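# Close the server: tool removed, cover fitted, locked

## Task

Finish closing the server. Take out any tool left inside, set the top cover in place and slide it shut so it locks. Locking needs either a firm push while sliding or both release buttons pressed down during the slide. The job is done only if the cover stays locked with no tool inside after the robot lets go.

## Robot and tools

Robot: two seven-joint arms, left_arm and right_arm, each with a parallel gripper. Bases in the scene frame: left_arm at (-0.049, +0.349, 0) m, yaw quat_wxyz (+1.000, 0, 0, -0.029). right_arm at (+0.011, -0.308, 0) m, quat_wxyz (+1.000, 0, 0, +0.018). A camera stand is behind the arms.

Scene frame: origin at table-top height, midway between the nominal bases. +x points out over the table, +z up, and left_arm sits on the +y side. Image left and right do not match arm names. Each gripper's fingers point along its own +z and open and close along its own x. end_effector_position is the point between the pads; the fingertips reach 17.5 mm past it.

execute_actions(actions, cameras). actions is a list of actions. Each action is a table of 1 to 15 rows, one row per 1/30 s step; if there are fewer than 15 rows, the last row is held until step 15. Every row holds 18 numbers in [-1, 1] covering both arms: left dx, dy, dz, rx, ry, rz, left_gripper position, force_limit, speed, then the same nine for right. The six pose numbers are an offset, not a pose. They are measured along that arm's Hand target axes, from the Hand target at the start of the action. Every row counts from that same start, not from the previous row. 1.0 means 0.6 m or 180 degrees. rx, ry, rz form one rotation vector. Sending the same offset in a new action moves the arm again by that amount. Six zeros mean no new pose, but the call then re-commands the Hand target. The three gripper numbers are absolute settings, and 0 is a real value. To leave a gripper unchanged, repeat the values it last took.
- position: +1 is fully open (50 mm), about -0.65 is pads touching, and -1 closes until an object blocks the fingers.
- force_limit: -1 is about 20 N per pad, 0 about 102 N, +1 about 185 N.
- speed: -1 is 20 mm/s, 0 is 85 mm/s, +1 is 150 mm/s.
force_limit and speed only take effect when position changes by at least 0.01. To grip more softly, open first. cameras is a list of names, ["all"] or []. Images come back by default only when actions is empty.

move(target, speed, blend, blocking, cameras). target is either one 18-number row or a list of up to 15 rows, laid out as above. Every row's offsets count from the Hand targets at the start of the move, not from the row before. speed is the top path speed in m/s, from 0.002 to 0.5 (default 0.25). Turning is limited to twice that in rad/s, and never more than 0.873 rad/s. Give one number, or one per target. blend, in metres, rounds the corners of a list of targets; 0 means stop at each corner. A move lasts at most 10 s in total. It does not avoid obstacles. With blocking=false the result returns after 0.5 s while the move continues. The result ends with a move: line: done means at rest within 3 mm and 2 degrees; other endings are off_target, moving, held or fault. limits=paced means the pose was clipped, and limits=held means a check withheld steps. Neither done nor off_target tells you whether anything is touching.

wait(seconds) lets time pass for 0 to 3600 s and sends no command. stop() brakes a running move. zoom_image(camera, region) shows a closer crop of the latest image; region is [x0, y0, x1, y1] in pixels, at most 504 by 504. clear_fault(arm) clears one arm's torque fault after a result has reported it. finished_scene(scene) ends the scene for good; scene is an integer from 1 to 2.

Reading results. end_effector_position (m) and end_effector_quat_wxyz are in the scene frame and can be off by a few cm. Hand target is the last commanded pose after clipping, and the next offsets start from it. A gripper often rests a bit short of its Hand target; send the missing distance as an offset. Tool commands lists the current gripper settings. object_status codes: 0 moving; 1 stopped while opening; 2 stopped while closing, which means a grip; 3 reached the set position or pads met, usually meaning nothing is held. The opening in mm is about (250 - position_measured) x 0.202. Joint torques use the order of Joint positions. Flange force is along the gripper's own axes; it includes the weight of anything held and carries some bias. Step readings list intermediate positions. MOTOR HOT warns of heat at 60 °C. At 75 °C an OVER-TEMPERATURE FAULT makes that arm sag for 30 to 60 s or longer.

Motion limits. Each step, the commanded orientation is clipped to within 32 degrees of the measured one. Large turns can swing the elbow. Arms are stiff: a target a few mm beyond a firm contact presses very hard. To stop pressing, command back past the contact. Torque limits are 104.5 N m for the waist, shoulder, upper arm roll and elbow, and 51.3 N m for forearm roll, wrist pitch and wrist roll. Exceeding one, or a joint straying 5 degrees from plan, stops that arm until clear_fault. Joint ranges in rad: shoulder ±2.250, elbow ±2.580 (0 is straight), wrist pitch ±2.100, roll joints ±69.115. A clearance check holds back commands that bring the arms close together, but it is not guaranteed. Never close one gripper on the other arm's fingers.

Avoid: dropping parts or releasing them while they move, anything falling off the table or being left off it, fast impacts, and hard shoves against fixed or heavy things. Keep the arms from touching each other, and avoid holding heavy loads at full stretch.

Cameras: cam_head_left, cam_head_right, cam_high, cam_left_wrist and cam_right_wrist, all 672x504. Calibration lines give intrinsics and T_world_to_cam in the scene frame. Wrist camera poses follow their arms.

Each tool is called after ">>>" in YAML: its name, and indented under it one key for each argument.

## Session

>>> execute_actions:
  actions: []

Scene clock: 0.00 s.
left_arm: end_effector_position=(+0.0948, +0.1617, +0.1848) position_measured=4 object_status=3 end_effector_quat_wxyz=(+0.042, +0.685, +0.090, -0.722) | right_arm: end_effector_position=(+0.7489, -0.0094, +0.1713) position_measured=2 object_status=3 end_effector_quat_wxyz=(+0.316, -0.345, +0.876, +0.119)
Joint positions: left_arm=[0.006 1.146 0.23 1.682 0.365 1.849 0.383] | right_arm=[0.04 0.941 -0.693 1.136 0.476 0.565 3.304]
Joint velocities: within noise
Joint torques (N m): no reading
Flange force (N): no reading
Hand target: left_arm +0.0948, +0.1617, +0.1848; +0.042, +0.685, +0.090, -0.722 | right_arm +0.7489, -0.0094, +0.1713; +0.316, -0.345, +0.876, +0.119
Tool commands: left_gripper/position=+1.0 left_gripper/force_limit=+1.0 left_gripper/speed=+1.0 right_gripper/position=+1.0 right_gripper/force_limit=+1.0 right_gripper/speed=+1.0
camera_calibration:
cam_left_wrist: T_world_to_cam=[[-0.03371, 0.02882, -0.99902, 0.18461], [0.17257, -0.9844, -0.03422, 0.21326], [-0.98442, -0.17355, 0.02821, 0.2837]] pos_world=[0.24871, 0.25385, 0.18372]
cam_right_wrist: T_world_to_cam=[[-0.55765, -0.51631, -0.64996, 0.52362], [-0.68305, 0.73035, 0.00586, 0.56639], [0.47168, 0.44722, -0.75994, -0.05236]] pos_world=[0.70356, -0.11989, 0.29723]

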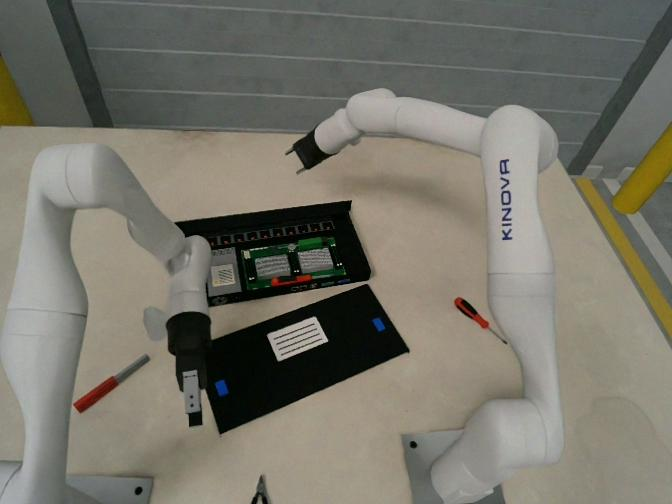

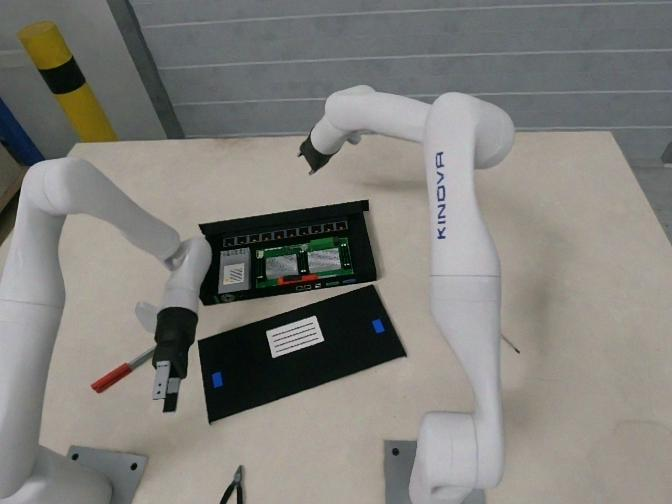

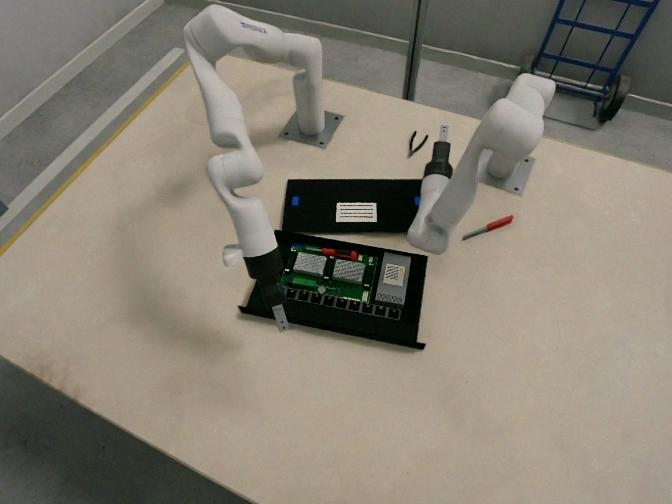

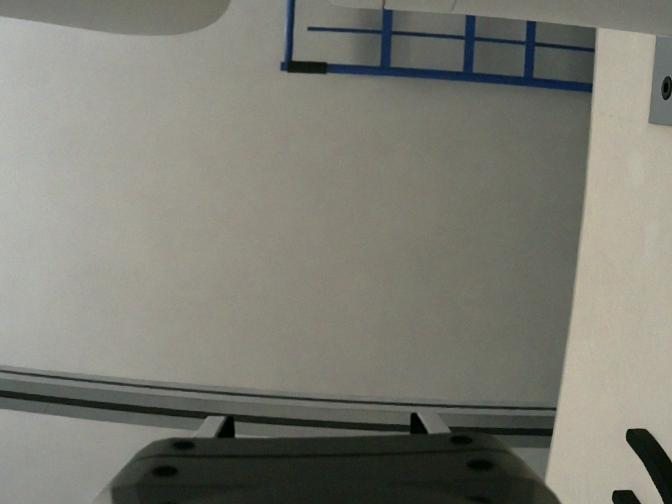

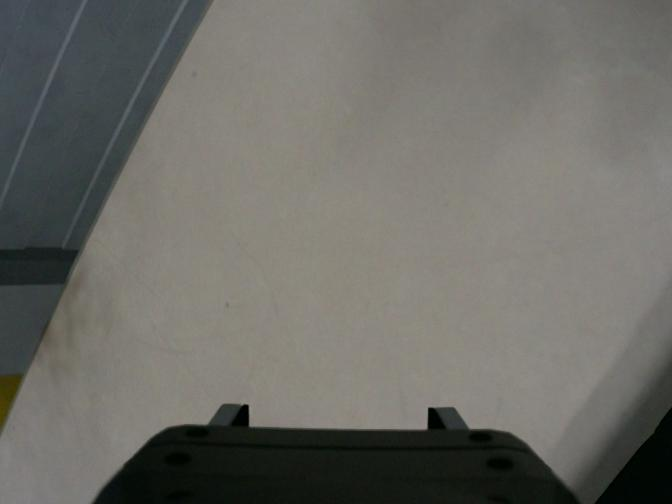

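>>> zoom_image:
  camera: "cam_high"
  region: [230, 170, 440, 360]

>>> zoom_image:
  camera: "cam_head_right"
  region: [190, 190, 420, 430]

>>> zoom_image:
  camera: "cam_head_left"
  region: [170, 190, 420, 440]

Scaled by 2.400 from the camera's image (finer frame: 960x720).

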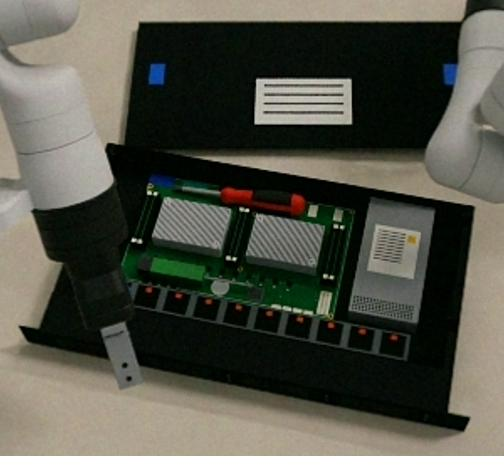

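Scaled by 2.100 from the camera's image (finer frame: 960x720).

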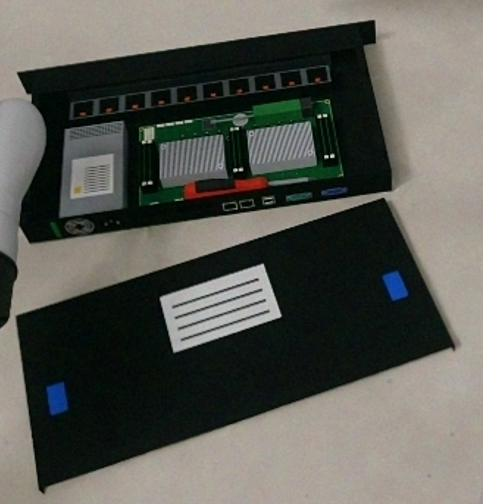

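Scaled by 2.016 from the camera's image (finer frame: 960x720).

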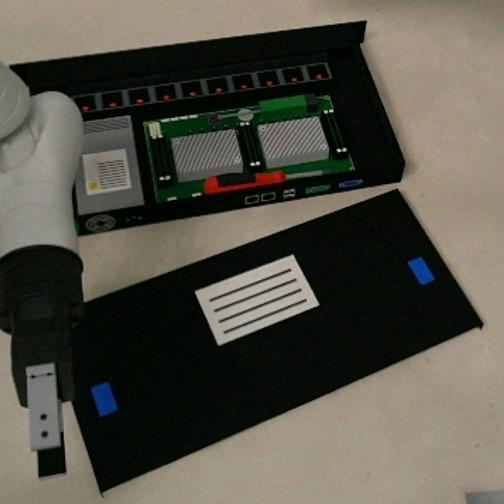

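>>> move:
  target: [-0.0394, -0.0077, -0.3138, 0.3365, 0.4387, 0.3509, -0.7, -0.8, 0, 0.1106, 0.2846, -0.2536, 0.056, 0.2144, 0.165, 0.076, -0.6, 0]
  speed: 0.4
  cameras: ["cam_left_wrist", "cam_right_wrist"]

Scene clock: 39.57 s.
left_arm: end_effector_position=(+0.2801, +0.2000, +0.2000) position_measured=252 object_status=3 end_effector_quat_wxyz=(+0.000, +0.827, -0.562, +0.000) | right_arm: end_effector_position=(+0.5238, +0.0159, +0.2450) position_measured=141 object_status=3 end_effector_quat_wxyz=(+0.000, -0.105, +0.994, +0.000)
Joint positions: left_arm=[-0.21 0.256 0.634 1.915 -0.176 1.026 -0.635] | right_arm=[-0.395 0.795 -0.466 0.831 0.327 1.572 2.584]
Joint torques (N m): left_arm=[1.84 -11.16 2.65 -7.84 0.09 0.07 0.26] | right_arm=[0.74 -22.92 -2.25 -8.3 0.25 -0.13 -0.1]
Flange force (N): left_arm=[-5.7 -2.6 -1.9] | right_arm=[-2.0 2.0 -3.6]
Hand target: left_arm +0.2801, +0.2000, +0.2000; +0.000, +0.827, -0.562, +0.000 | right_arm +0.5238, +0.0159, +0.2450; +0.000, -0.105, +0.994, +0.000
Off the commanded pose: left_arm 0.000 m, 0 deg | right_arm 0.000 m, 0 deg.
move: done
cam_left_wrist: T_world_to_cam=[[0.33344, -0.94259, 0.01828, 0.09295], [-0.94258, -0.3337, -0.0136, 0.39762], [0.01892, -0.0127, -0.99974, 0.36474]] pos_world=[0.33689, 0.22493, 0.36835]
cam_right_wrist: T_world_to_cam=[[-0.97909, -0.20245, -0.01968, 0.52041], [-0.20276, 0.97911, 0.0149, 0.13612], [0.01626, 0.01858, -0.9997, 0.40254]] pos_world=[0.53058, -0.03539, 0.41063]

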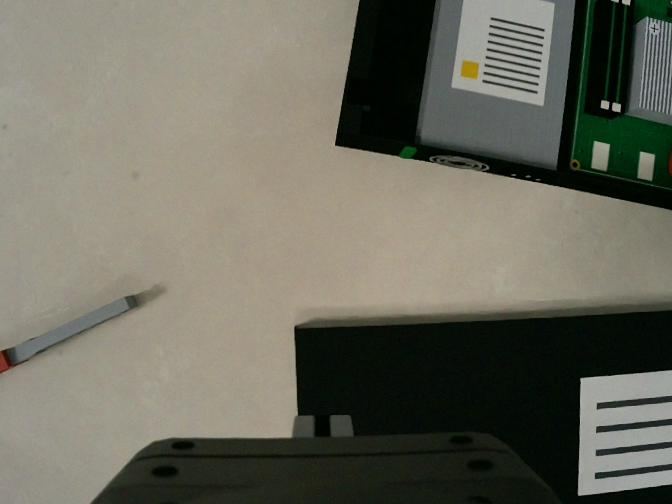

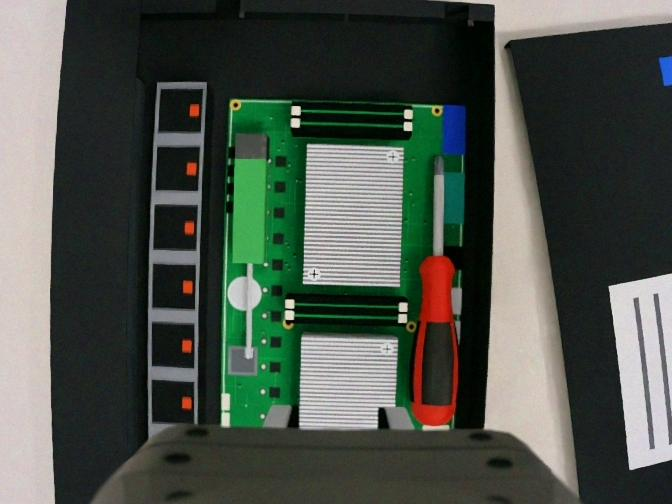

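>>> zoom_image:
  camera: "cam_right_wrist"
  region: [380, 140, 520, 440]

>>> zoom_image:
  camera: "cam_right_wrist"
  region: [190, 100, 330, 400]

Scaled by 1.680.

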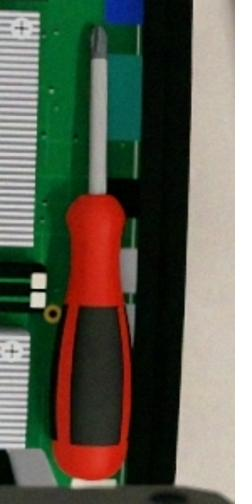

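Scaled by 1.680.

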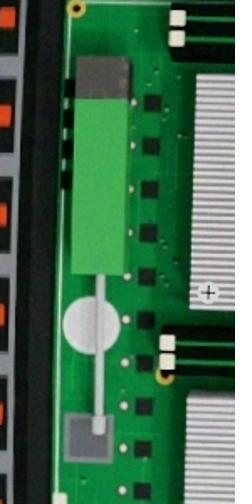

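>>> move:
  target: [0,0,0,0,0,0,-0.7,-0.8,0, 0.0929,-0.0885,0.2917,0,0,0.0052,-0.188,-0.6,0]
  speed: 0.2
  cameras: ["cam_right_wrist"]

>>> zoom_image:
  camera: "cam_right_wrist"
  region: [230, 230, 450, 440]

Scene clock: 81.60 s.
left_arm: end_effector_position=(+0.2801, +0.2000, +0.2000) position_measured=252 object_status=3 end_effector_quat_wxyz=(+0.000, +0.827, -0.562, +0.000) | right_arm: end_effector_position=(+0.4805, -0.0477, +0.0699) position_measured=180 object_status=3 end_effector_quat_wxyz=(+0.000, -0.097, +0.995, +0.000)
Joint positions: left_arm=[-0.21 0.256 0.634 1.915 -0.176 1.026 -0.635] | right_arm=[-0.261 0.789 -0.448 1.464 0.381 0.975 2.491]
Joint torques (N m): left_arm=[1.86 -11.24 2.65 -7.86 0.08 0.11 0.29] | right_arm=[0.71 -20.54 -3.01 -6.52 0.24 -0.14 -0.05]
Flange force (N): left_arm=[-5.8 -2.7 -1.6] | right_arm=[-1.4 1.9 -2.9]
Hand target: left_arm +0.2801, +0.2000, +0.2000; +0.000, +0.827, -0.562, +0.000 | right_arm +0.4805, -0.0477, +0.0700; +0.000, -0.097, +0.995, +0.000
Off the commanded pose: left_arm 0.000 m, 0 deg | right_arm 0.000 m, 0 deg.
move: done
cam_right_wrist: T_world_to_cam=[[-0.98226, -0.18646, -0.01971, 0.46399], [-0.18677, 0.98229, 0.01495, 0.18458], [0.01658, 0.01837, -0.99969, 0.22931]] pos_world=[0.48644, -0.09901, 0.23563]

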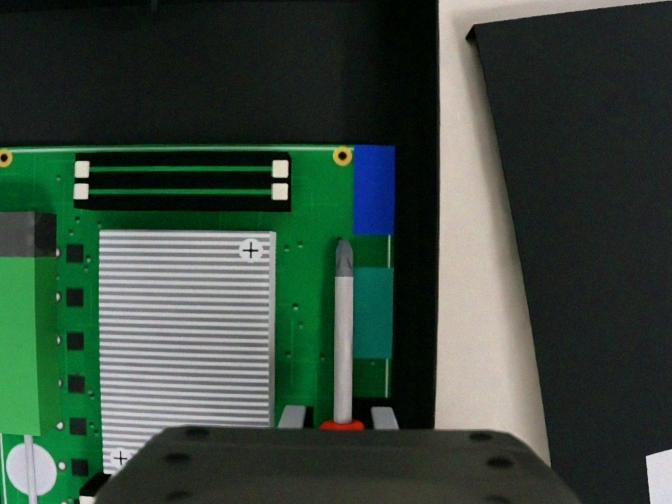

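Scaled by 2.291.

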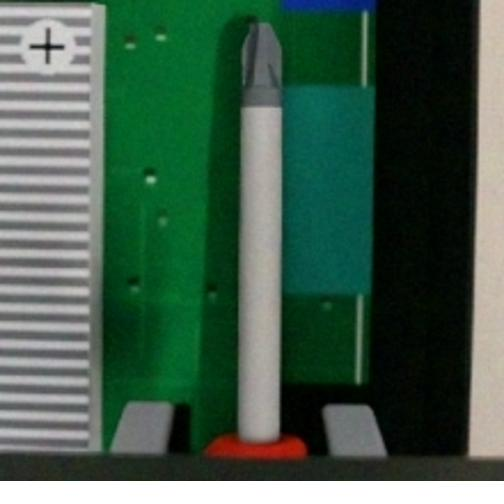

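>>> move:
  target:
    - [0,0,0,0,0,0,-0.7,-0.8,0, 0.0018,-0.0092,0,0,0,0,-0.188,-0.6,0]
    - [0,0,0,0,0,0,-0.7,-0.8,0, 0.0018,-0.0092,0.0667,0,0,0,-0.188,-0.6,0]
    - [0,0,0,0,0,0,-0.7,-0.8,0, 0.0018,-0.0092,0.0667,0,0,0,-1,-0.4,-0.6]
  speed: [0.1,0.08,0.05]
  cameras: ["cam_right_wrist"]

Scene clock: 88.67 s.
left_arm: end_effector_position=(+0.2801, +0.2000, +0.2000) position_measured=252 object_status=3 end_effector_quat_wxyz=(+0.000, +0.827, -0.562, +0.000) | right_arm: end_effector_position=(+0.4805, -0.0533, +0.0299) position_measured=227 object_status=2 end_effector_quat_wxyz=(+0.000, -0.097, +0.995, +0.000)
Joint positions: left_arm=[-0.21 0.256 0.634 1.915 -0.176 1.026 -0.635] | right_arm=[-0.262 0.844 -0.426 1.505 0.412 0.882 2.474]
Joint torques (N m): left_arm=[1.85 -11.27 2.71 -7.83 0.07 0.1 0.29] | right_arm=[0.72 -20.74 -3.05 -5.95 0.24 -0.13 -0.06]
Flange force (N): left_arm=[-5.7 -2.9 -1.7] | right_arm=[-1.3 2.0 -2.8]
Hand target: left_arm +0.2801, +0.2000, +0.2000; +0.000, +0.827, -0.562, +0.000 | right_arm +0.4805, -0.0533, +0.0299; +0.000, -0.097, +0.995, +0.000
Off the commanded pose: left_arm 0.000 m, 0 deg | right_arm 0.000 m, 0 deg.
move: done
cam_right_wrist: T_world_to_cam=[[-0.98226, -0.18647, -0.01969, 0.46216], [-0.18677, 0.98229, 0.01486, 0.1907], [0.01658, 0.01827, -0.9997, 0.18942]] pos_world=[0.48644, -0.10461, 0.19563]

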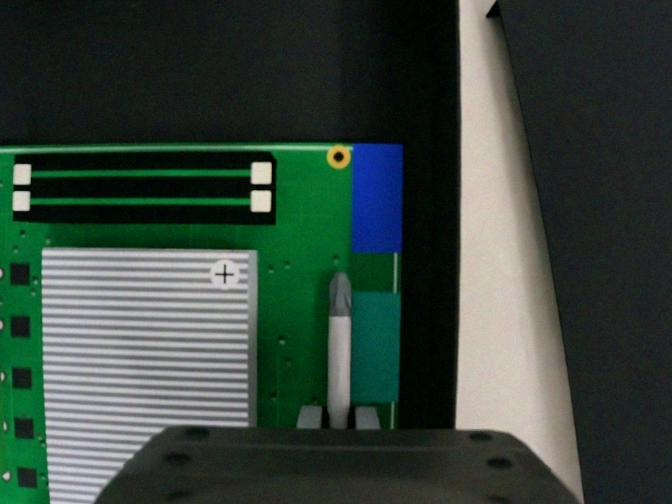

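>>> move:
  target:
    - [0,0,0,0,0,0,-0.7,-0.8,0, 0,0,-0.2,0,0,0,-1,-0.4,-0.6]
    - [0,0,0,0,0,0,-0.7,-0.8,0, -0.1005,-0.6935,-0.2,0,0,0,-1,-0.4,-0.6]
    - [0,0,0,0,0,0,-0.7,-0.8,0, -0.1005,-0.6935,0.005,0,0,0,-1,-0.4,-0.6]
  speed: [0.15, 0.35, 0.12]
  blend: [0.03, 0.03, 0]
  cameras: ["cam_right_wrist"]

Scene clock: 104.20 s.
left_arm: end_effector_position=(+0.2801, +0.2000, +0.2000) position_measured=252 object_status=3 end_effector_quat_wxyz=(+0.000, +0.827, -0.562, +0.000) | right_arm: end_effector_position=(+0.6199, -0.4499, +0.0270) position_measured=227 object_status=2 end_effector_quat_wxyz=(+0.000, -0.097, +0.995, +0.000)
Joint positions: left_arm=[-0.21 0.256 0.634 1.915 -0.176 1.026 -0.635] | right_arm=[0.399 1.019 -0.395 1.092 0.377 1.097 3.305]
Joint torques (N m): left_arm=[1.85 -11.22 2.69 -7.89 0.08 0.07 0.27] | right_arm=[0.79 -25.03 -2.8 -7.3 0.22 -0.12 -0.05]
Flange force (N): left_arm=[-5.7 -2.7 -1.7] | right_arm=[-2.8 0.2 -1.9]
Hand target: left_arm +0.2801, +0.2000, +0.2000; +0.000, +0.827, -0.562, +0.000 | right_arm +0.6200, -0.4500, +0.0270; +0.000, -0.097, +0.995, +0.000
Off the commanded pose: left_arm 0.000 m, 0 deg | right_arm 0.000 m, 0 deg.
move: done
cam_right_wrist: T_world_to_cam=[[-0.98227, -0.18647, -0.0196, 0.52504], [-0.18677, 0.98229, 0.01488, 0.60645], [0.01648, 0.01827, -0.9997, 0.19142]] pos_world=[0.62584, -0.50131, 0.19263]

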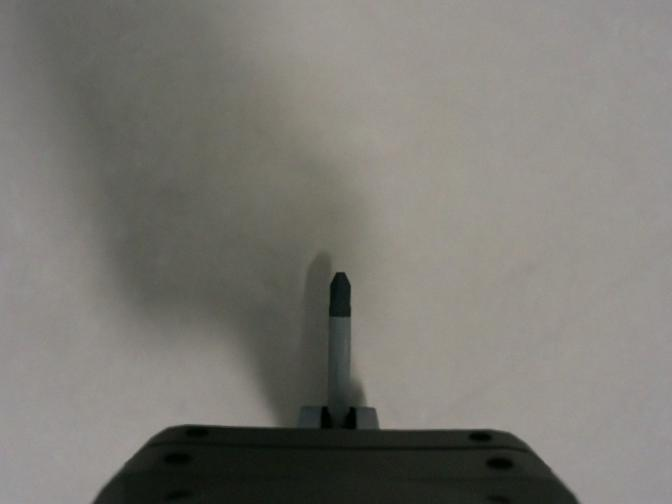

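>>> move:
  target: [0,0,0,0,0,0,-0.7,-0.8,0, 0,0,0.0083,0,0,0,-1,-0.4,-0.6]
  speed: 0.03

Scene clock: 106.70 s.
left_arm: end_effector_position=(+0.2801, +0.2000, +0.2000) position_measured=252 object_status=3 end_effector_quat_wxyz=(+0.000, +0.827, -0.562, +0.000) | right_arm: end_effector_position=(+0.6200, -0.4500, +0.0221) position_measured=227 object_status=2 end_effector_quat_wxyz=(+0.000, -0.097, +0.995, +0.000)
Joint positions: left_arm=[-0.21 0.256 0.634 1.915 -0.176 1.026 -0.635] | right_arm=[0.398 1.025 -0.394 1.095 0.379 1.088 3.303]
Joint torques (N m): left_arm=[1.84 -11.23 2.66 -7.79 0.1 0.09 0.27] | right_arm=[0.43 -20.63 -2.43 -5.74 0.21 -0.44 -0.06]
Flange force (N): left_arm=[-5.5 -2.9 -1.8] | right_arm=[-1.6 0.2 -9.4]
Hand target: left_arm +0.2801, +0.2000, +0.2000; +0.000, +0.827, -0.562, +0.000 | right_arm +0.6200, -0.4500, +0.0220; +0.000, -0.097, +0.995, +0.000
Off the commanded pose: left_arm 0.000 m, 0 deg | right_arm 0.000 m, 0 deg.
move: done

>>> move:
  target:
    - [0,0,0,0,0,0,-0.7,-0.8,0, 0,0,-0.001,0,0,0,0.109,-0.6,-0.3]
    - [0,0,0,0,0,0,-0.7,-0.8,0, 0,0,-0.2,0,0,0,0.109,-0.6,-0.3]
    - [0,0,0,0,0,0,-0.7,-0.8,0, -0.0838,0.6657,-0.1132,0,0,0,0.109,-0.6,-0.3]
  speed: [0.03, 0.2, 0.35]
  blend: [0, 0.04, 0]
  cameras: ["cam_right_wrist", "cam_head_right"]

>>> zoom_image:
  camera: "cam_right_wrist"
  region: [200, 150, 460, 440]

Scene clock: 116.37 s.
left_arm: end_effector_position=(+0.2801, +0.2000, +0.2000) position_measured=252 object_status=3 end_effector_quat_wxyz=(+0.000, +0.827, -0.562, +0.000) | right_arm: end_effector_position=(+0.5923, -0.0485, +0.0899) position_measured=137 object_status=3 end_effector_quat_wxyz=(+0.000, -0.097, +0.995, +0.000)
Joint positions: left_arm=[-0.21 0.256 0.634 1.915 -0.176 1.026 -0.635] | right_arm=[-0.258 0.973 -0.413 0.971 0.357 1.258 2.686]
Joint torques (N m): left_arm=[1.85 -11.29 2.65 -7.75 0.08 0.12 0.28] | right_arm=[0.83 -24.82 -2.61 -7.78 0.23 -0.15 -0.07]
Flange force (N): left_arm=[-5.4 -3.0 -1.7] | right_arm=[-2.4 2.0 -2.8]
Hand target: left_arm +0.2801, +0.2000, +0.2000; +0.000, +0.827, -0.562, +0.000 | right_arm +0.5922, -0.0483, +0.0899; +0.000, -0.097, +0.995, +0.000
Off the commanded pose: left_arm 0.000 m, 0 deg | right_arm 0.000 m, 0 deg.
move: done
cam_right_wrist: T_world_to_cam=[[-0.9823, -0.18627, -0.01977, 0.57401], [-0.18658, 0.98233, 0.01474, 0.20588], [0.01668, 0.01817, -0.9997, 0.24739]] pos_world=[0.59814, -0.09981, 0.25563]
Images, in order (width x height): cam_head_right 672x504, cam_right_wrist 672x504.

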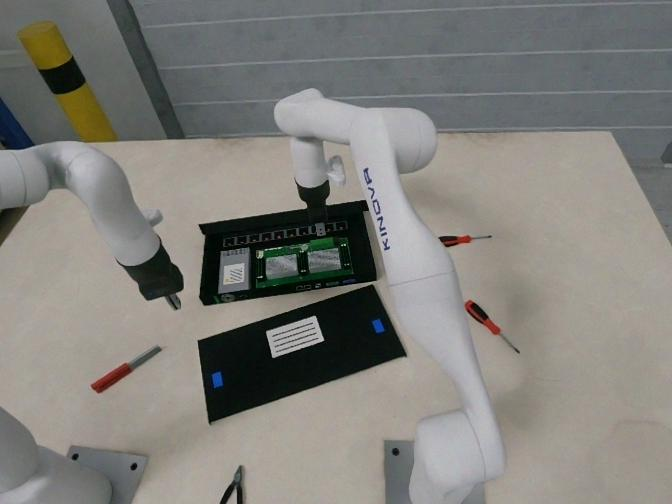

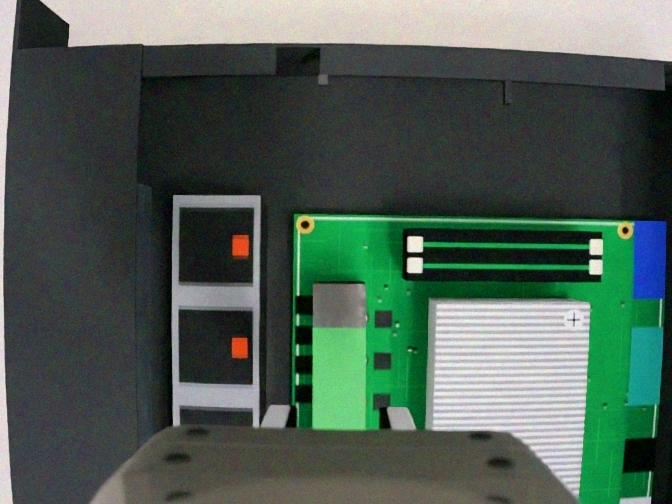

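Scaled by 1.738.

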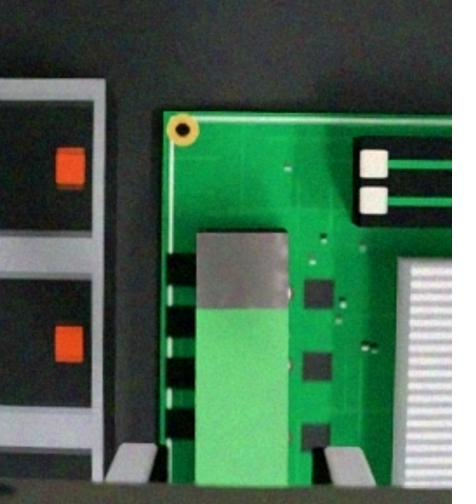

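>>> move:
  target:
    - [0,0,0,0,0,0,-0.7,-0.8,0, 0,0,0.07,0,0,0,0.109,-0.6,-0.3]
    - [0,0,0,0,0,0,-0.7,-0.8,0, 0,0,0.0998,0,0,0,0.109,-0.6,-0.3]
    - [0,0,0,0,0,0,-0.7,-0.8,0, 0,0,0.0998,0,0,0,-1,-0.5,-0.5]
  speed: [0.12,0.06,0.05]
  blend: [0.005,0,0]
  cameras: ["cam_right_wrist"]

Scene clock: 124.57 s.
left_arm: end_effector_position=(+0.2801, +0.2000, +0.2000) position_measured=252 object_status=3 end_effector_quat_wxyz=(+0.000, +0.827, -0.562, +0.000) | right_arm: end_effector_position=(+0.5922, -0.0483, +0.0300) position_measured=164 object_status=2 end_effector_quat_wxyz=(+0.000, -0.097, +0.995, +0.000)
Joint positions: left_arm=[-0.21 0.256 0.634 1.915 -0.176 1.026 -0.635] | right_arm=[-0.257 1.042 -0.4 1.028 0.38 1.137 2.667]
Joint torques (N m): left_arm=[1.85 -11.25 2.66 -7.87 0.12 0.11 0.31] | right_arm=[0.69 -25.08 -2.77 -7.23 0.23 -0.17 -0.08]
Flange force (N): left_arm=[-5.8 -2.8 -1.6] | right_arm=[-2.7 1.8 -2.7]
Hand target: left_arm +0.2801, +0.2000, +0.2000; +0.000, +0.827, -0.562, +0.000 | right_arm +0.5922, -0.0483, +0.0300; +0.000, -0.097, +0.995, +0.000
Off the commanded pose: left_arm 0.000 m, 0 deg | right_arm 0.000 m, 0 deg.
move: done
cam_right_wrist: T_world_to_cam=[[-0.98227, -0.18647, -0.0196, 0.57277], [-0.18677, 0.98229, 0.01488, 0.20675], [0.01648, 0.01827, -0.9997, 0.18754]] pos_world=[0.59814, -0.09971, 0.19563]

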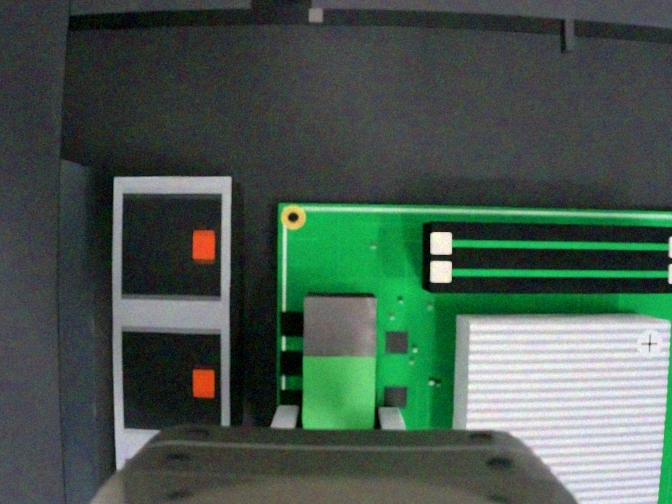

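>>> move:
  target:
    - [0,0,0,0,0,0,-0.7,-0.8,0, 0,0,-0.2,0,0,0,-1,-0.5,-0.5]
    - [0,0,0,0,0,0,-0.7,-0.8,0, 0.2638,-0.5453,-0.2,0,0,0,-1,-0.5,-0.5]
    - [0,0,0,0,0,0,-0.7,-0.8,0, 0.2638,-0.5453,-0.005,0,0,0,-1,-0.5,-0.5]
    - [0,0,0,0,0,0,-0.7,-0.8,0, 0.2638,-0.5453,0.0137,0,0,0,-1,-0.5,-0.5]
  speed: [0.15, 0.35, 0.12, 0.03]
  blend: [0.03, 0.03, 0.003, 0]
  cameras: ["cam_right_wrist"]

Scene clock: 136.57 s.
left_arm: end_effector_position=(+0.2801, +0.2000, +0.2000) position_measured=252 object_status=3 end_effector_quat_wxyz=(+0.000, +0.827, -0.562, +0.000) | right_arm: end_effector_position=(+0.5000, -0.3999, +0.0218) position_measured=164 object_status=2 end_effector_quat_wxyz=(+0.000, -0.097, +0.995, +0.000)
Joint positions: left_arm=[-0.21 0.256 0.634 1.915 -0.176 1.026 -0.635] | right_arm=[0.402 0.788 -0.37 1.654 0.377 0.77 3.158]
Joint torques (N m): left_arm=[1.82 -11.18 2.64 -7.88 0.08 0.11 0.32] | right_arm=[0.76 -19.65 -2.52 -5.46 0.18 -0.14 -0.07]
Flange force (N): left_arm=[-5.9 -2.6 -1.7] | right_arm=[-2.1 1.0 -2.4]
Hand target: left_arm +0.2801, +0.2000, +0.2000; +0.000, +0.827, -0.562, +0.000 | right_arm +0.5001, -0.3999, +0.0218; +0.000, -0.097, +0.995, +0.000
Off the commanded pose: left_arm 0.000 m, 0 deg | right_arm 0.000 m, 0 deg.
move: done
cam_right_wrist: T_world_to_cam=[[-0.98226, -0.18647, -0.01969, 0.41652], [-0.18677, 0.98229, 0.01486, 0.53493], [0.01658, 0.01827, -0.9997, 0.18723]] pos_world=[0.50594, -0.45121, 0.18743]

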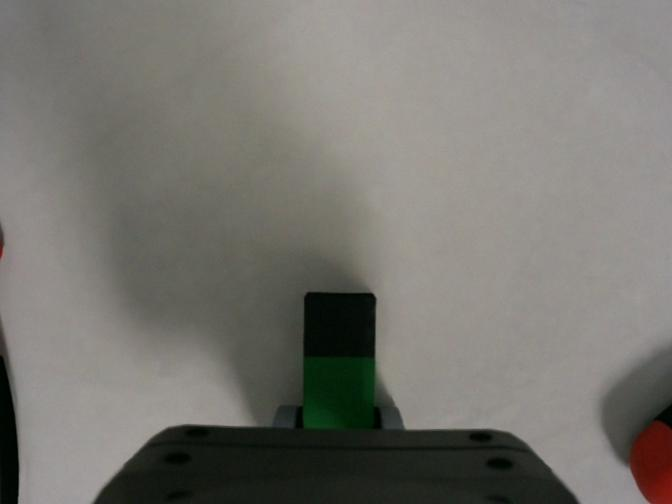

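>>> move:
  target: [0,0,0,0,0,0,-0.7,-0.8,0, 0,0,0.0027,0,0,0,-1,-0.5,-0.5]
  speed: 0.03

Scene clock: 139.87 s.
left_arm: end_effector_position=(+0.2801, +0.2000, +0.2000) position_measured=252 object_status=3 end_effector_quat_wxyz=(+0.000, +0.827, -0.562, +0.000) | right_arm: end_effector_position=(+0.5001, -0.3999, +0.0202) position_measured=164 object_status=2 end_effector_quat_wxyz=(+0.000, -0.097, +0.995, +0.000)
Joint positions: left_arm=[-0.21 0.256 0.634 1.915 -0.176 1.026 -0.635] | right_arm=[0.401 0.791 -0.369 1.655 0.379 0.767 3.157]
Joint torques (N m): left_arm=[1.82 -11.24 2.7 -7.85 0.11 0.09 0.32] | right_arm=[0.79 -13.49 -1.55 -3.75 0.32 -0.72 -0.03]
Flange force (N): left_arm=[-5.7 -2.8 -1.7] | right_arm=[-0.3 1.9 -16.0]
Hand target: left_arm +0.2801, +0.2000, +0.2000; +0.000, +0.827, -0.562, +0.000 | right_arm +0.5000, -0.3999, +0.0202; +0.000, -0.097, +0.995, +0.000
Off the commanded pose: left_arm 0.000 m, 0 deg | right_arm 0.000 m, 0 deg.
move: done

>>> move:
  target:
    - [0,0,0,0,0,0,-0.7,-0.8,0, 0,0,-0.0013,0,0,0,0.2,-0.5,-0.3]
    - [0,0,0,0,0,0,-0.7,-0.8,0, 0,0,-0.2,0,0,0,0.2,-0.5,-0.3]
    - [-0.0722,0.124,0.2583,0,0,0.0044,-0.7,-0.8,0, 0.1137,0.2857,-0.2333,0,0,-0.5556,0.2,-0.5,-0.3]
    - [-0.0722,0.124,0.2583,0,0,0.0044,-0.7,-0.8,0, 0.1137,0.2857,-0.2333,0,0,-0.5556,-0.7,-0.8,0]
  speed: [0.03, 0.2, 0.4, 0.3]
  blend: [0, 0.03, 0, 0]
  cameras: ["cam_right_wrist", "cam_left_wrist", "cam_head_right", "cam_high"]

>>> zoom_image:
  camera: "cam_high"
  region: [230, 210, 440, 360]

Scene clock: 170.97 s.
left_arm: end_effector_position=(+0.1949, +0.2128, +0.0450) position_measured=252 object_status=3 end_effector_quat_wxyz=(+0.000, +0.824, -0.567, +0.000) | right_arm: end_effector_position=(+0.4000, -0.2448, +0.1601) position_measured=250 object_status=3 end_effector_quat_wxyz=(+0.000, +0.825, -0.565, +0.000)
Joint positions: left_arm=[0.044 0.444 0.416 2.382 -0.477 0.389 -0.279] | right_arm=[0.487 0.493 -0.95 1.851 0.463 1.038 4.395]
Joint torques (N m): left_arm=[1.85 -11.29 2.55 -2.94 0.09 0.12 0.29] | right_arm=[0.79 -12.65 -3.91 -6.76 0.19 -0.21 -0.05]
Flange force (N): left_arm=[-5.1 -5.8 -2.3] | right_arm=[-1.7 -2.0 -2.5]
Hand target: left_arm +0.1949, +0.2128, +0.0450; +0.000, +0.824, -0.567, +0.000 | right_arm +0.4000, -0.2448, +0.1601; +0.000, +0.825, -0.566, +0.000
Off the commanded pose: left_arm 0.000 m, 0 deg | right_arm 0.000 m, 0 deg.
move: done
cam_left_wrist: T_world_to_cam=[[0.32038, -0.94711, 0.01833, 0.13977], [-0.9471, -0.32064, -0.01366, 0.31762], [0.01882, -0.01298, -0.99974, 0.21163]] pos_world=[0.25205, 0.23697, 0.21335]
cam_right_wrist: T_world_to_cam=[[0.35433, -0.93493, -0.01885, -0.36809], [-0.9349, -0.35461, 0.01437, 0.33387], [-0.02012, 0.01253, -0.99972, 0.33766]] pos_world=[0.44936, -0.22997, 0.32583]
Images, in order (width x height): cam_head_right 672x504, cam_high 672x504, cam_left_wrist 672x504, cam_right_wrist 672x504.

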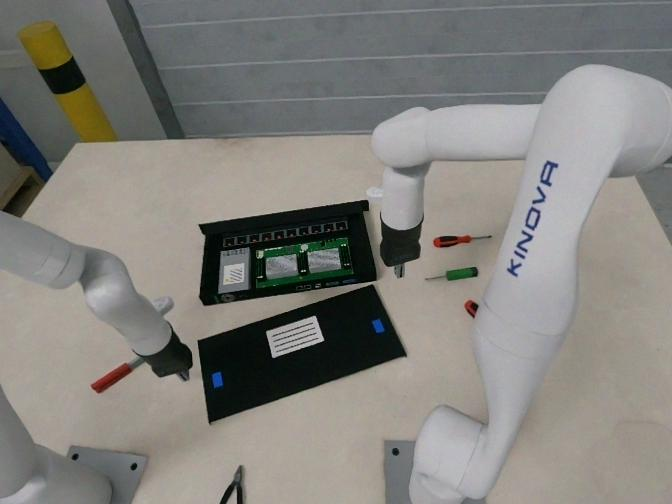

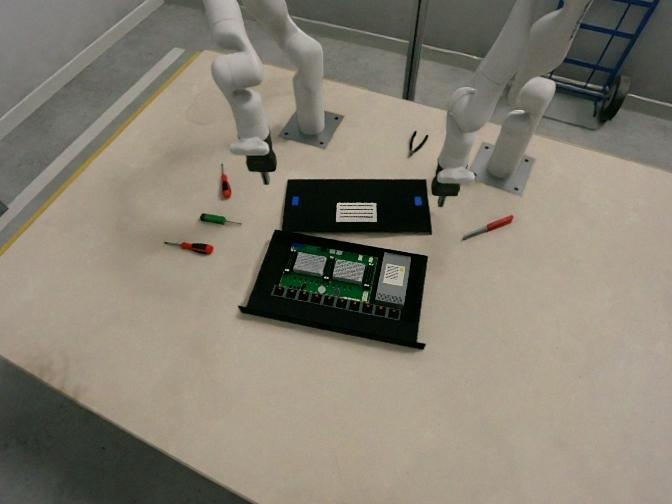

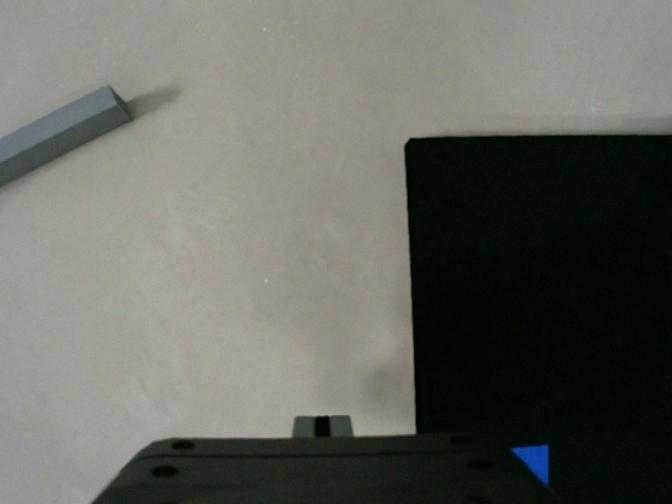

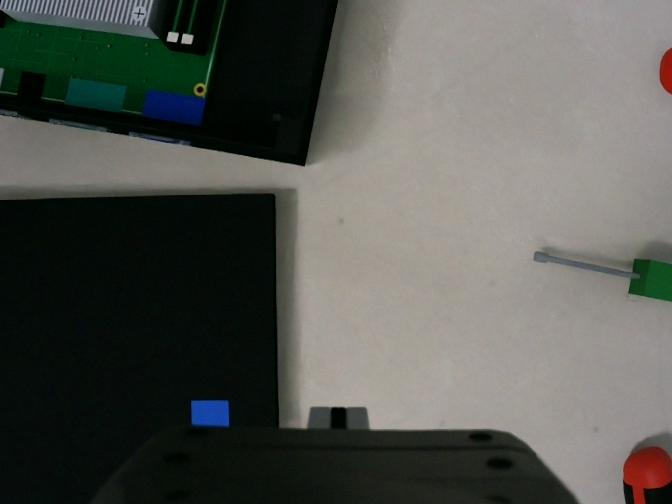

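Scaled by 2.400 from the camera's image (finer frame: 960x720).

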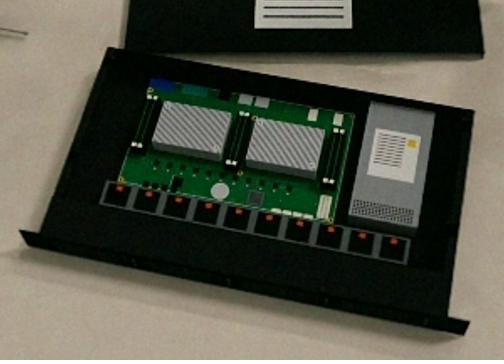

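>>> zoom_image:
  camera: "cam_left_wrist"
  region: [390, 120, 450, 180]

>>> zoom_image:
  camera: "cam_left_wrist"
  region: [280, 340, 440, 440]

>>> zoom_image:
  camera: "cam_right_wrist"
  region: [240, 140, 340, 240]

>>> zoom_image:
  camera: "cam_right_wrist"
  region: [240, 340, 400, 440]

Scaled by 8.400.

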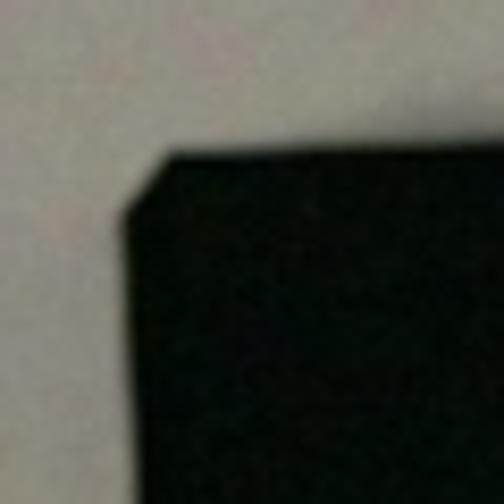

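Scaled by 3.150.

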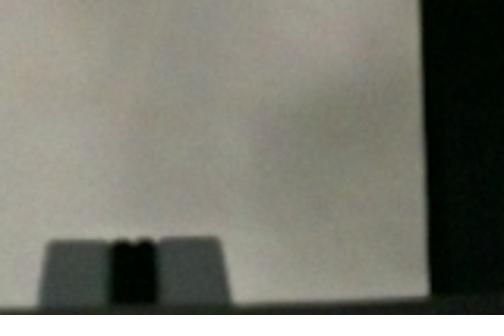

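Scaled by 5.040.

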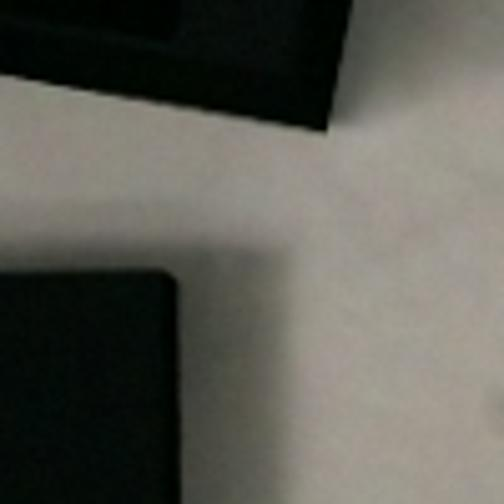

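Scaled by 3.150.

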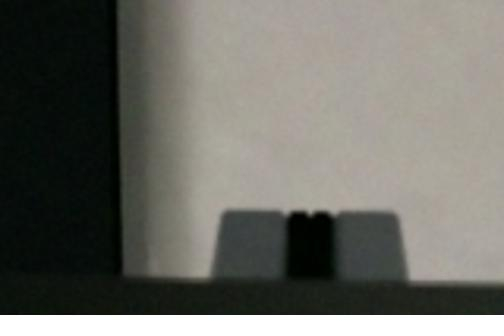

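>>> move:
  target:
    - [0,0.003,0.02,0,0,0,-0.7,-0.8,0, 0,0.0237,0.18,0,0,0,-0.7,-0.8,0]
    - [0.01,0.003,0.0442,0,0,0,-0.7,-0.8,0, -0.01,0.0237,0.2342,0,0,0,-0.7,-0.8,0]
    - [0.0387,0.003,0.0442,0,0,0,-0.7,-0.8,0, -0.0398,0.0237,0.2342,0,0,0,-0.7,-0.8,0]
  speed: [0.2, 0.06, 0.03]
  blend: [0.005, 0, 0]

Scene clock: 204.30 s.
left_arm: end_effector_position=(+0.2014, +0.1907, +0.0184) position_measured=252 object_status=3 end_effector_quat_wxyz=(+0.000, +0.824, -0.567, +0.000) | right_arm: end_effector_position=(+0.3783, -0.2280, +0.0195) position_measured=250 object_status=3 end_effector_quat_wxyz=(+0.000, +0.825, -0.566, +0.000)
Joint positions: left_arm=[0.187 0.539 0.315 2.349 -0.533 0.318 -0.178] | right_arm=[0.265 0.707 -0.725 2.071 0.783 0.658 4.051]
Joint torques (N m): left_arm=[5.95 -13.78 8.71 -11.33 0.38 -6.57 0.06] | right_arm=[-6.34 -11.49 -12.38 -1.91 -3.28 -4.01 -0.29]
Flange force (N): left_arm=[-25.6 -6.0 -6.5] | right_arm=[17.8 -1.8 -0.6]
Hand target: left_arm +0.2015, +0.1905, +0.0185; +0.000, +0.824, -0.567, +0.000 | right_arm +0.3782, -0.2277, +0.0195; +0.000, +0.825, -0.565, +0.000
Off the commanded pose: left_arm 0.000 m, 0 deg | right_arm 0.000 m, 0 deg.
move: done

>>> move:
  target:
    - [0.0025,0,0,0,0,0,-0.7,-0.8,0,-0.0025,0,0,0,0,0,-0.7,-0.8,0]
    - [0.0025,0,-0.0083,0,0,0,-0.7,-0.8,0,-0.0025,0,-0.0083,0,0,0,-0.7,-0.8,0]
  speed: 0.02
  cameras: ["cam_left_wrist","cam_right_wrist"]

Scene clock: 227.13 s.
left_arm: end_effector_position=(+0.2021, +0.1891, +0.0234) position_measured=252 object_status=3 end_effector_quat_wxyz=(+0.000, +0.824, -0.567, +0.000) | right_arm: end_effector_position=(+0.3776, -0.2263, +0.0245) position_measured=250 object_status=3 end_effector_quat_wxyz=(+0.000, +0.825, -0.565, +0.000)
Joint positions: left_arm=[0.174 0.526 0.336 2.342 -0.52 0.34 -0.187] | right_arm=[0.269 0.697 -0.736 2.069 0.769 0.669 4.058]
Joint torques (N m): left_arm=[10.36 -19.55 15.81 -23.54 0.69 -14.33 -0.2] | right_arm=[-14.99 -9.11 -23.81 -1.96 -7.57 -9.29 -0.59]
Flange force (N): left_arm=[-49.1 -5.8 2.9] | right_arm=[41.5 -0.2 4.8]
Hand target: left_arm +0.2021, +0.1891, +0.0235; +0.000, +0.824, -0.567, +0.000 | right_arm +0.3776, -0.2263, +0.0245; +0.000, +0.825, -0.565, +0.000
Off the commanded pose: left_arm 0.000 m, 0 deg | right_arm 0.000 m, 0 deg.
move: done
cam_left_wrist: T_world_to_cam=[[0.32047, -0.94708, 0.01833, 0.11542], [-0.94707, -0.32073, -0.01366, 0.31646], [0.01882, -0.01298, -0.99974, 0.18969]] pos_world=[0.25916, 0.21327, 0.19185]
cam_right_wrist: T_world_to_cam=[[0.35433, -0.93493, -0.01889, -0.34544], [-0.9349, -0.35461, 0.01446, 0.32151], [-0.02022, 0.01253, -0.99972, 0.20146]] pos_world=[0.42706, -0.21147, 0.19023]

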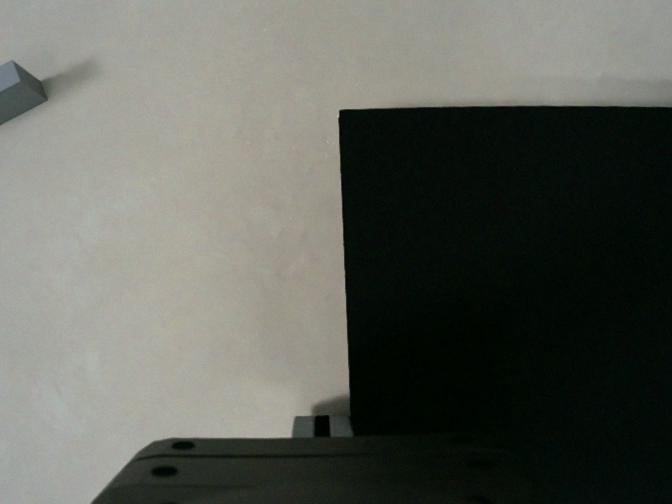

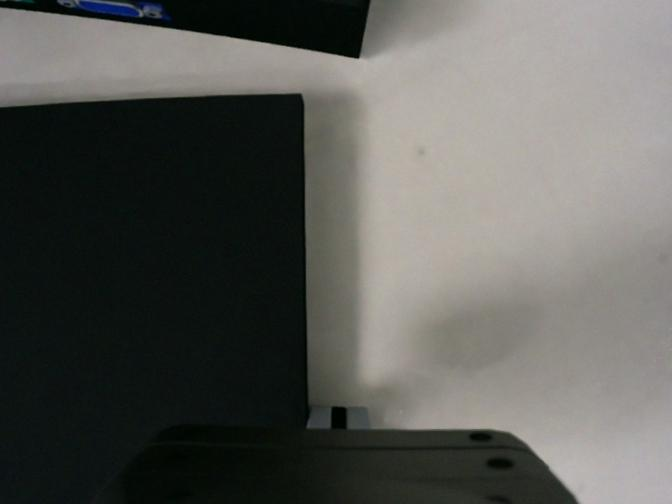

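>>> move:
  target: [0.0008,0,-0.1167,0,0,0,-0.7,-0.8,0,-0.0008,0,-0.1167,0,0,0,-0.7,-0.8,0]
  speed: 0.05

Scene clock: 258.77 s.
left_arm: end_effector_position=(+0.2022, +0.1886, +0.0935) position_measured=252 object_status=3 end_effector_quat_wxyz=(+0.000, +0.824, -0.567, +0.000) | right_arm: end_effector_position=(+0.3774, -0.2259, +0.0945) position_measured=250 object_status=3 end_effector_quat_wxyz=(+0.000, +0.825, -0.565, +0.000)
Joint positions: left_arm=[-0.011 0.339 0.553 2.273 -0.315 0.601 -0.371] | right_arm=[0.376 0.568 -0.879 2.003 0.588 0.844 4.211]
Joint torques (N m): left_arm=[11.96 -14.51 16.06 -28.91 3.3 -16.06 -0.29] | right_arm=[-18.03 -7.63 -26.25 -4.62 -12.23 -9.03 -0.58]
Flange force (N): left_arm=[-58.3 -5.6 -0.7] | right_arm=[50.0 -2.0 5.7]
Hand target: left_arm +0.2022, +0.1886, +0.0935; +0.000, +0.824, -0.567, +0.000 | right_arm +0.3774, -0.2258, +0.0945; +0.000, +0.825, -0.565, +0.000
Off the commanded pose: left_arm 0.000 m, 0 deg | right_arm 0.000 m, 0 deg.
move: done

>>> move:
  target: [0.0261,-0.2321,0,0,0,0.0311,-0.7,-0.8,0,0.0255,-0.1584,0,0,0,0.0311,-0.7,-0.8,0]
  speed: 0.08
  cameras: ["cam_head_left","cam_high"]

Scene clock: 263.50 s.
left_arm: end_effector_position=(+0.3379, +0.2237, +0.0935) position_measured=252 object_status=3 end_effector_quat_wxyz=(+0.000, +0.795, -0.607, +0.000) | right_arm: end_effector_position=(+0.4716, -0.2058, +0.0946) position_measured=250 object_status=3 end_effector_quat_wxyz=(+0.000, +0.796, -0.605, +0.000)
Joint positions: left_arm=[-0.185 0.536 0.539 1.937 -0.386 0.771 -0.672] | right_arm=[0.265 0.721 -0.804 1.681 0.6 1.002 4.198]
Joint torques (N m): left_arm=[16.53 -16.6 21.49 -17.24 5.8 -10.57 -0.15] | right_arm=[-18.2 -15.2 -25.92 -5.95 -10.66 -7.27 -0.46]
Flange force (N): left_arm=[-46.4 -2.7 0.9] | right_arm=[39.4 -1.7 3.8]
Hand target: left_arm +0.3379, +0.2236, +0.0935; +0.000, +0.795, -0.607, +0.000 | right_arm +0.4716, -0.2059, +0.0946; +0.000, +0.796, -0.605, +0.000
Off the commanded pose: left_arm 0.000 m, 0 deg | right_arm 0.000 m, 0 deg.
move: done

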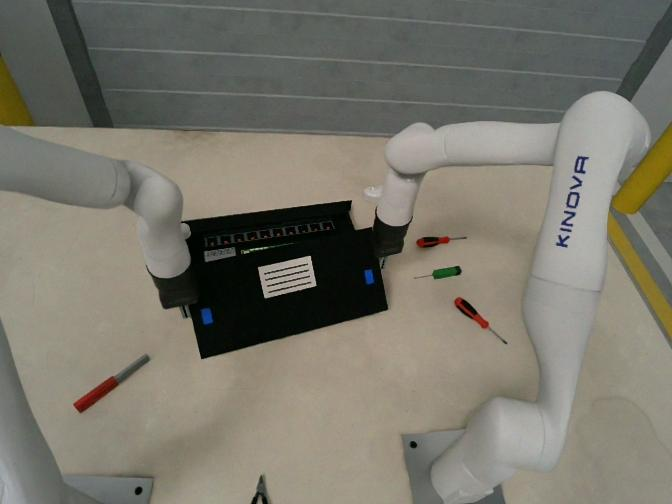

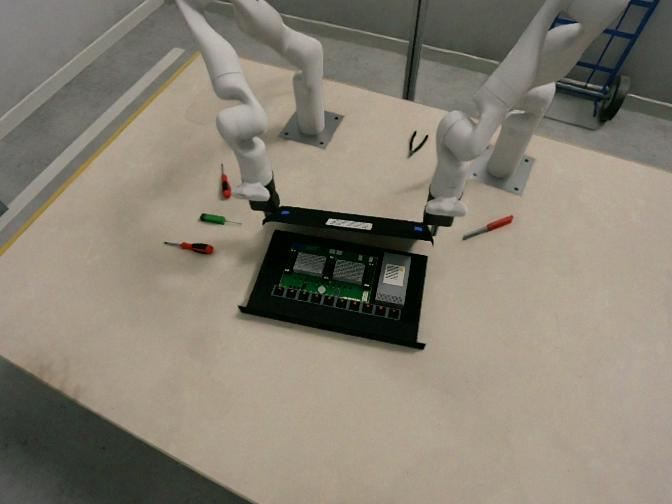

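>>> move:
  target: [0.0027,-0.2336,0,0,0,0.0311,-0.7,-0.8,0,0.0014,-0.1603,0,0,0,0.0311,-0.7,-0.8,0]
  speed: 0.08
  cameras: ["cam_left_wrist","cam_right_wrist"]

Scene clock: 269.57 s.
left_arm: end_effector_position=(+0.4735, +0.2590, +0.0935) position_measured=252 object_status=3 end_effector_quat_wxyz=(+0.000, +0.764, -0.645, +0.000) | right_arm: end_effector_position=(+0.5645, -0.1810, +0.0946) position_measured=250 object_status=3 end_effector_quat_wxyz=(+0.000, +0.766, -0.643, +0.000)
Joint positions: left_arm=[-0.243 0.767 0.545 1.492 -0.44 1.007 -0.93] | right_arm=[0.139 0.883 -0.743 1.302 0.601 1.18 4.206]
Joint torques (N m): left_arm=[8.92 -23.34 13.24 -12.61 2.63 -4.76 0.17] | right_arm=[-25.8 -27.32 -33.17 -13.94 -12.06 -12.08 -0.69]
Flange force (N): left_arm=[-20.4 6.1 3.1] | right_arm=[47.0 10.8 10.1]
Hand target: left_arm +0.4736, +0.2590, +0.0935; +0.000, +0.764, -0.645, +0.000 | right_arm +0.5645, -0.1809, +0.0947; +0.000, +0.766, -0.643, +0.000
Off the commanded pose: left_arm 0.000 m, 0 deg | right_arm 0.000 m, 0 deg.
move: done
cam_left_wrist: T_world_to_cam=[[0.1304, -0.99129, 0.01839, 0.19476], [-0.99133, -0.13066, -0.01352, 0.56863], [0.01581, -0.01647, -0.99974, 0.25781]] pos_world=[0.53424, 0.2716, 0.26185]
cam_right_wrist: T_world_to_cam=[[0.16601, -0.98594, -0.01889, -0.27084], [-0.98597, -0.16629, 0.01446, 0.57423], [-0.0174, 0.01622, -0.99972, 0.27383]] pos_world=[0.6159, -0.17599, 0.26033]

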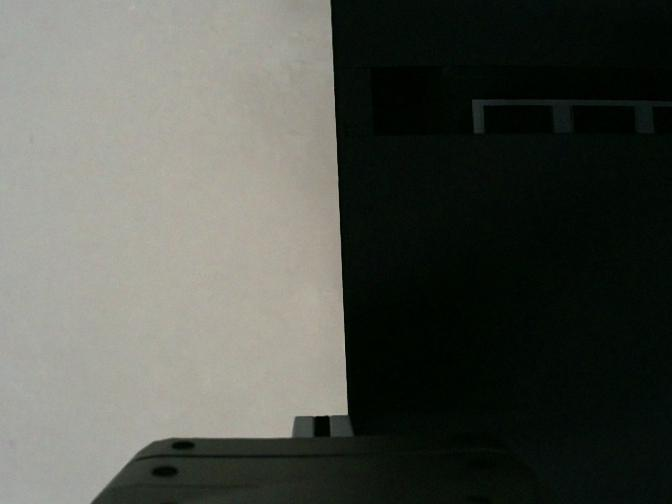

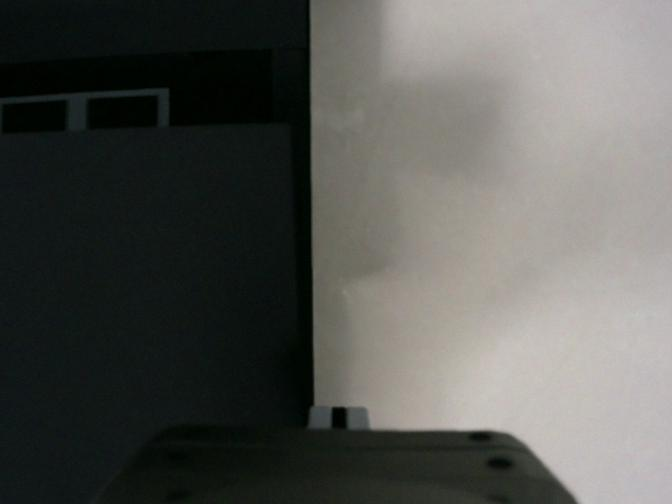

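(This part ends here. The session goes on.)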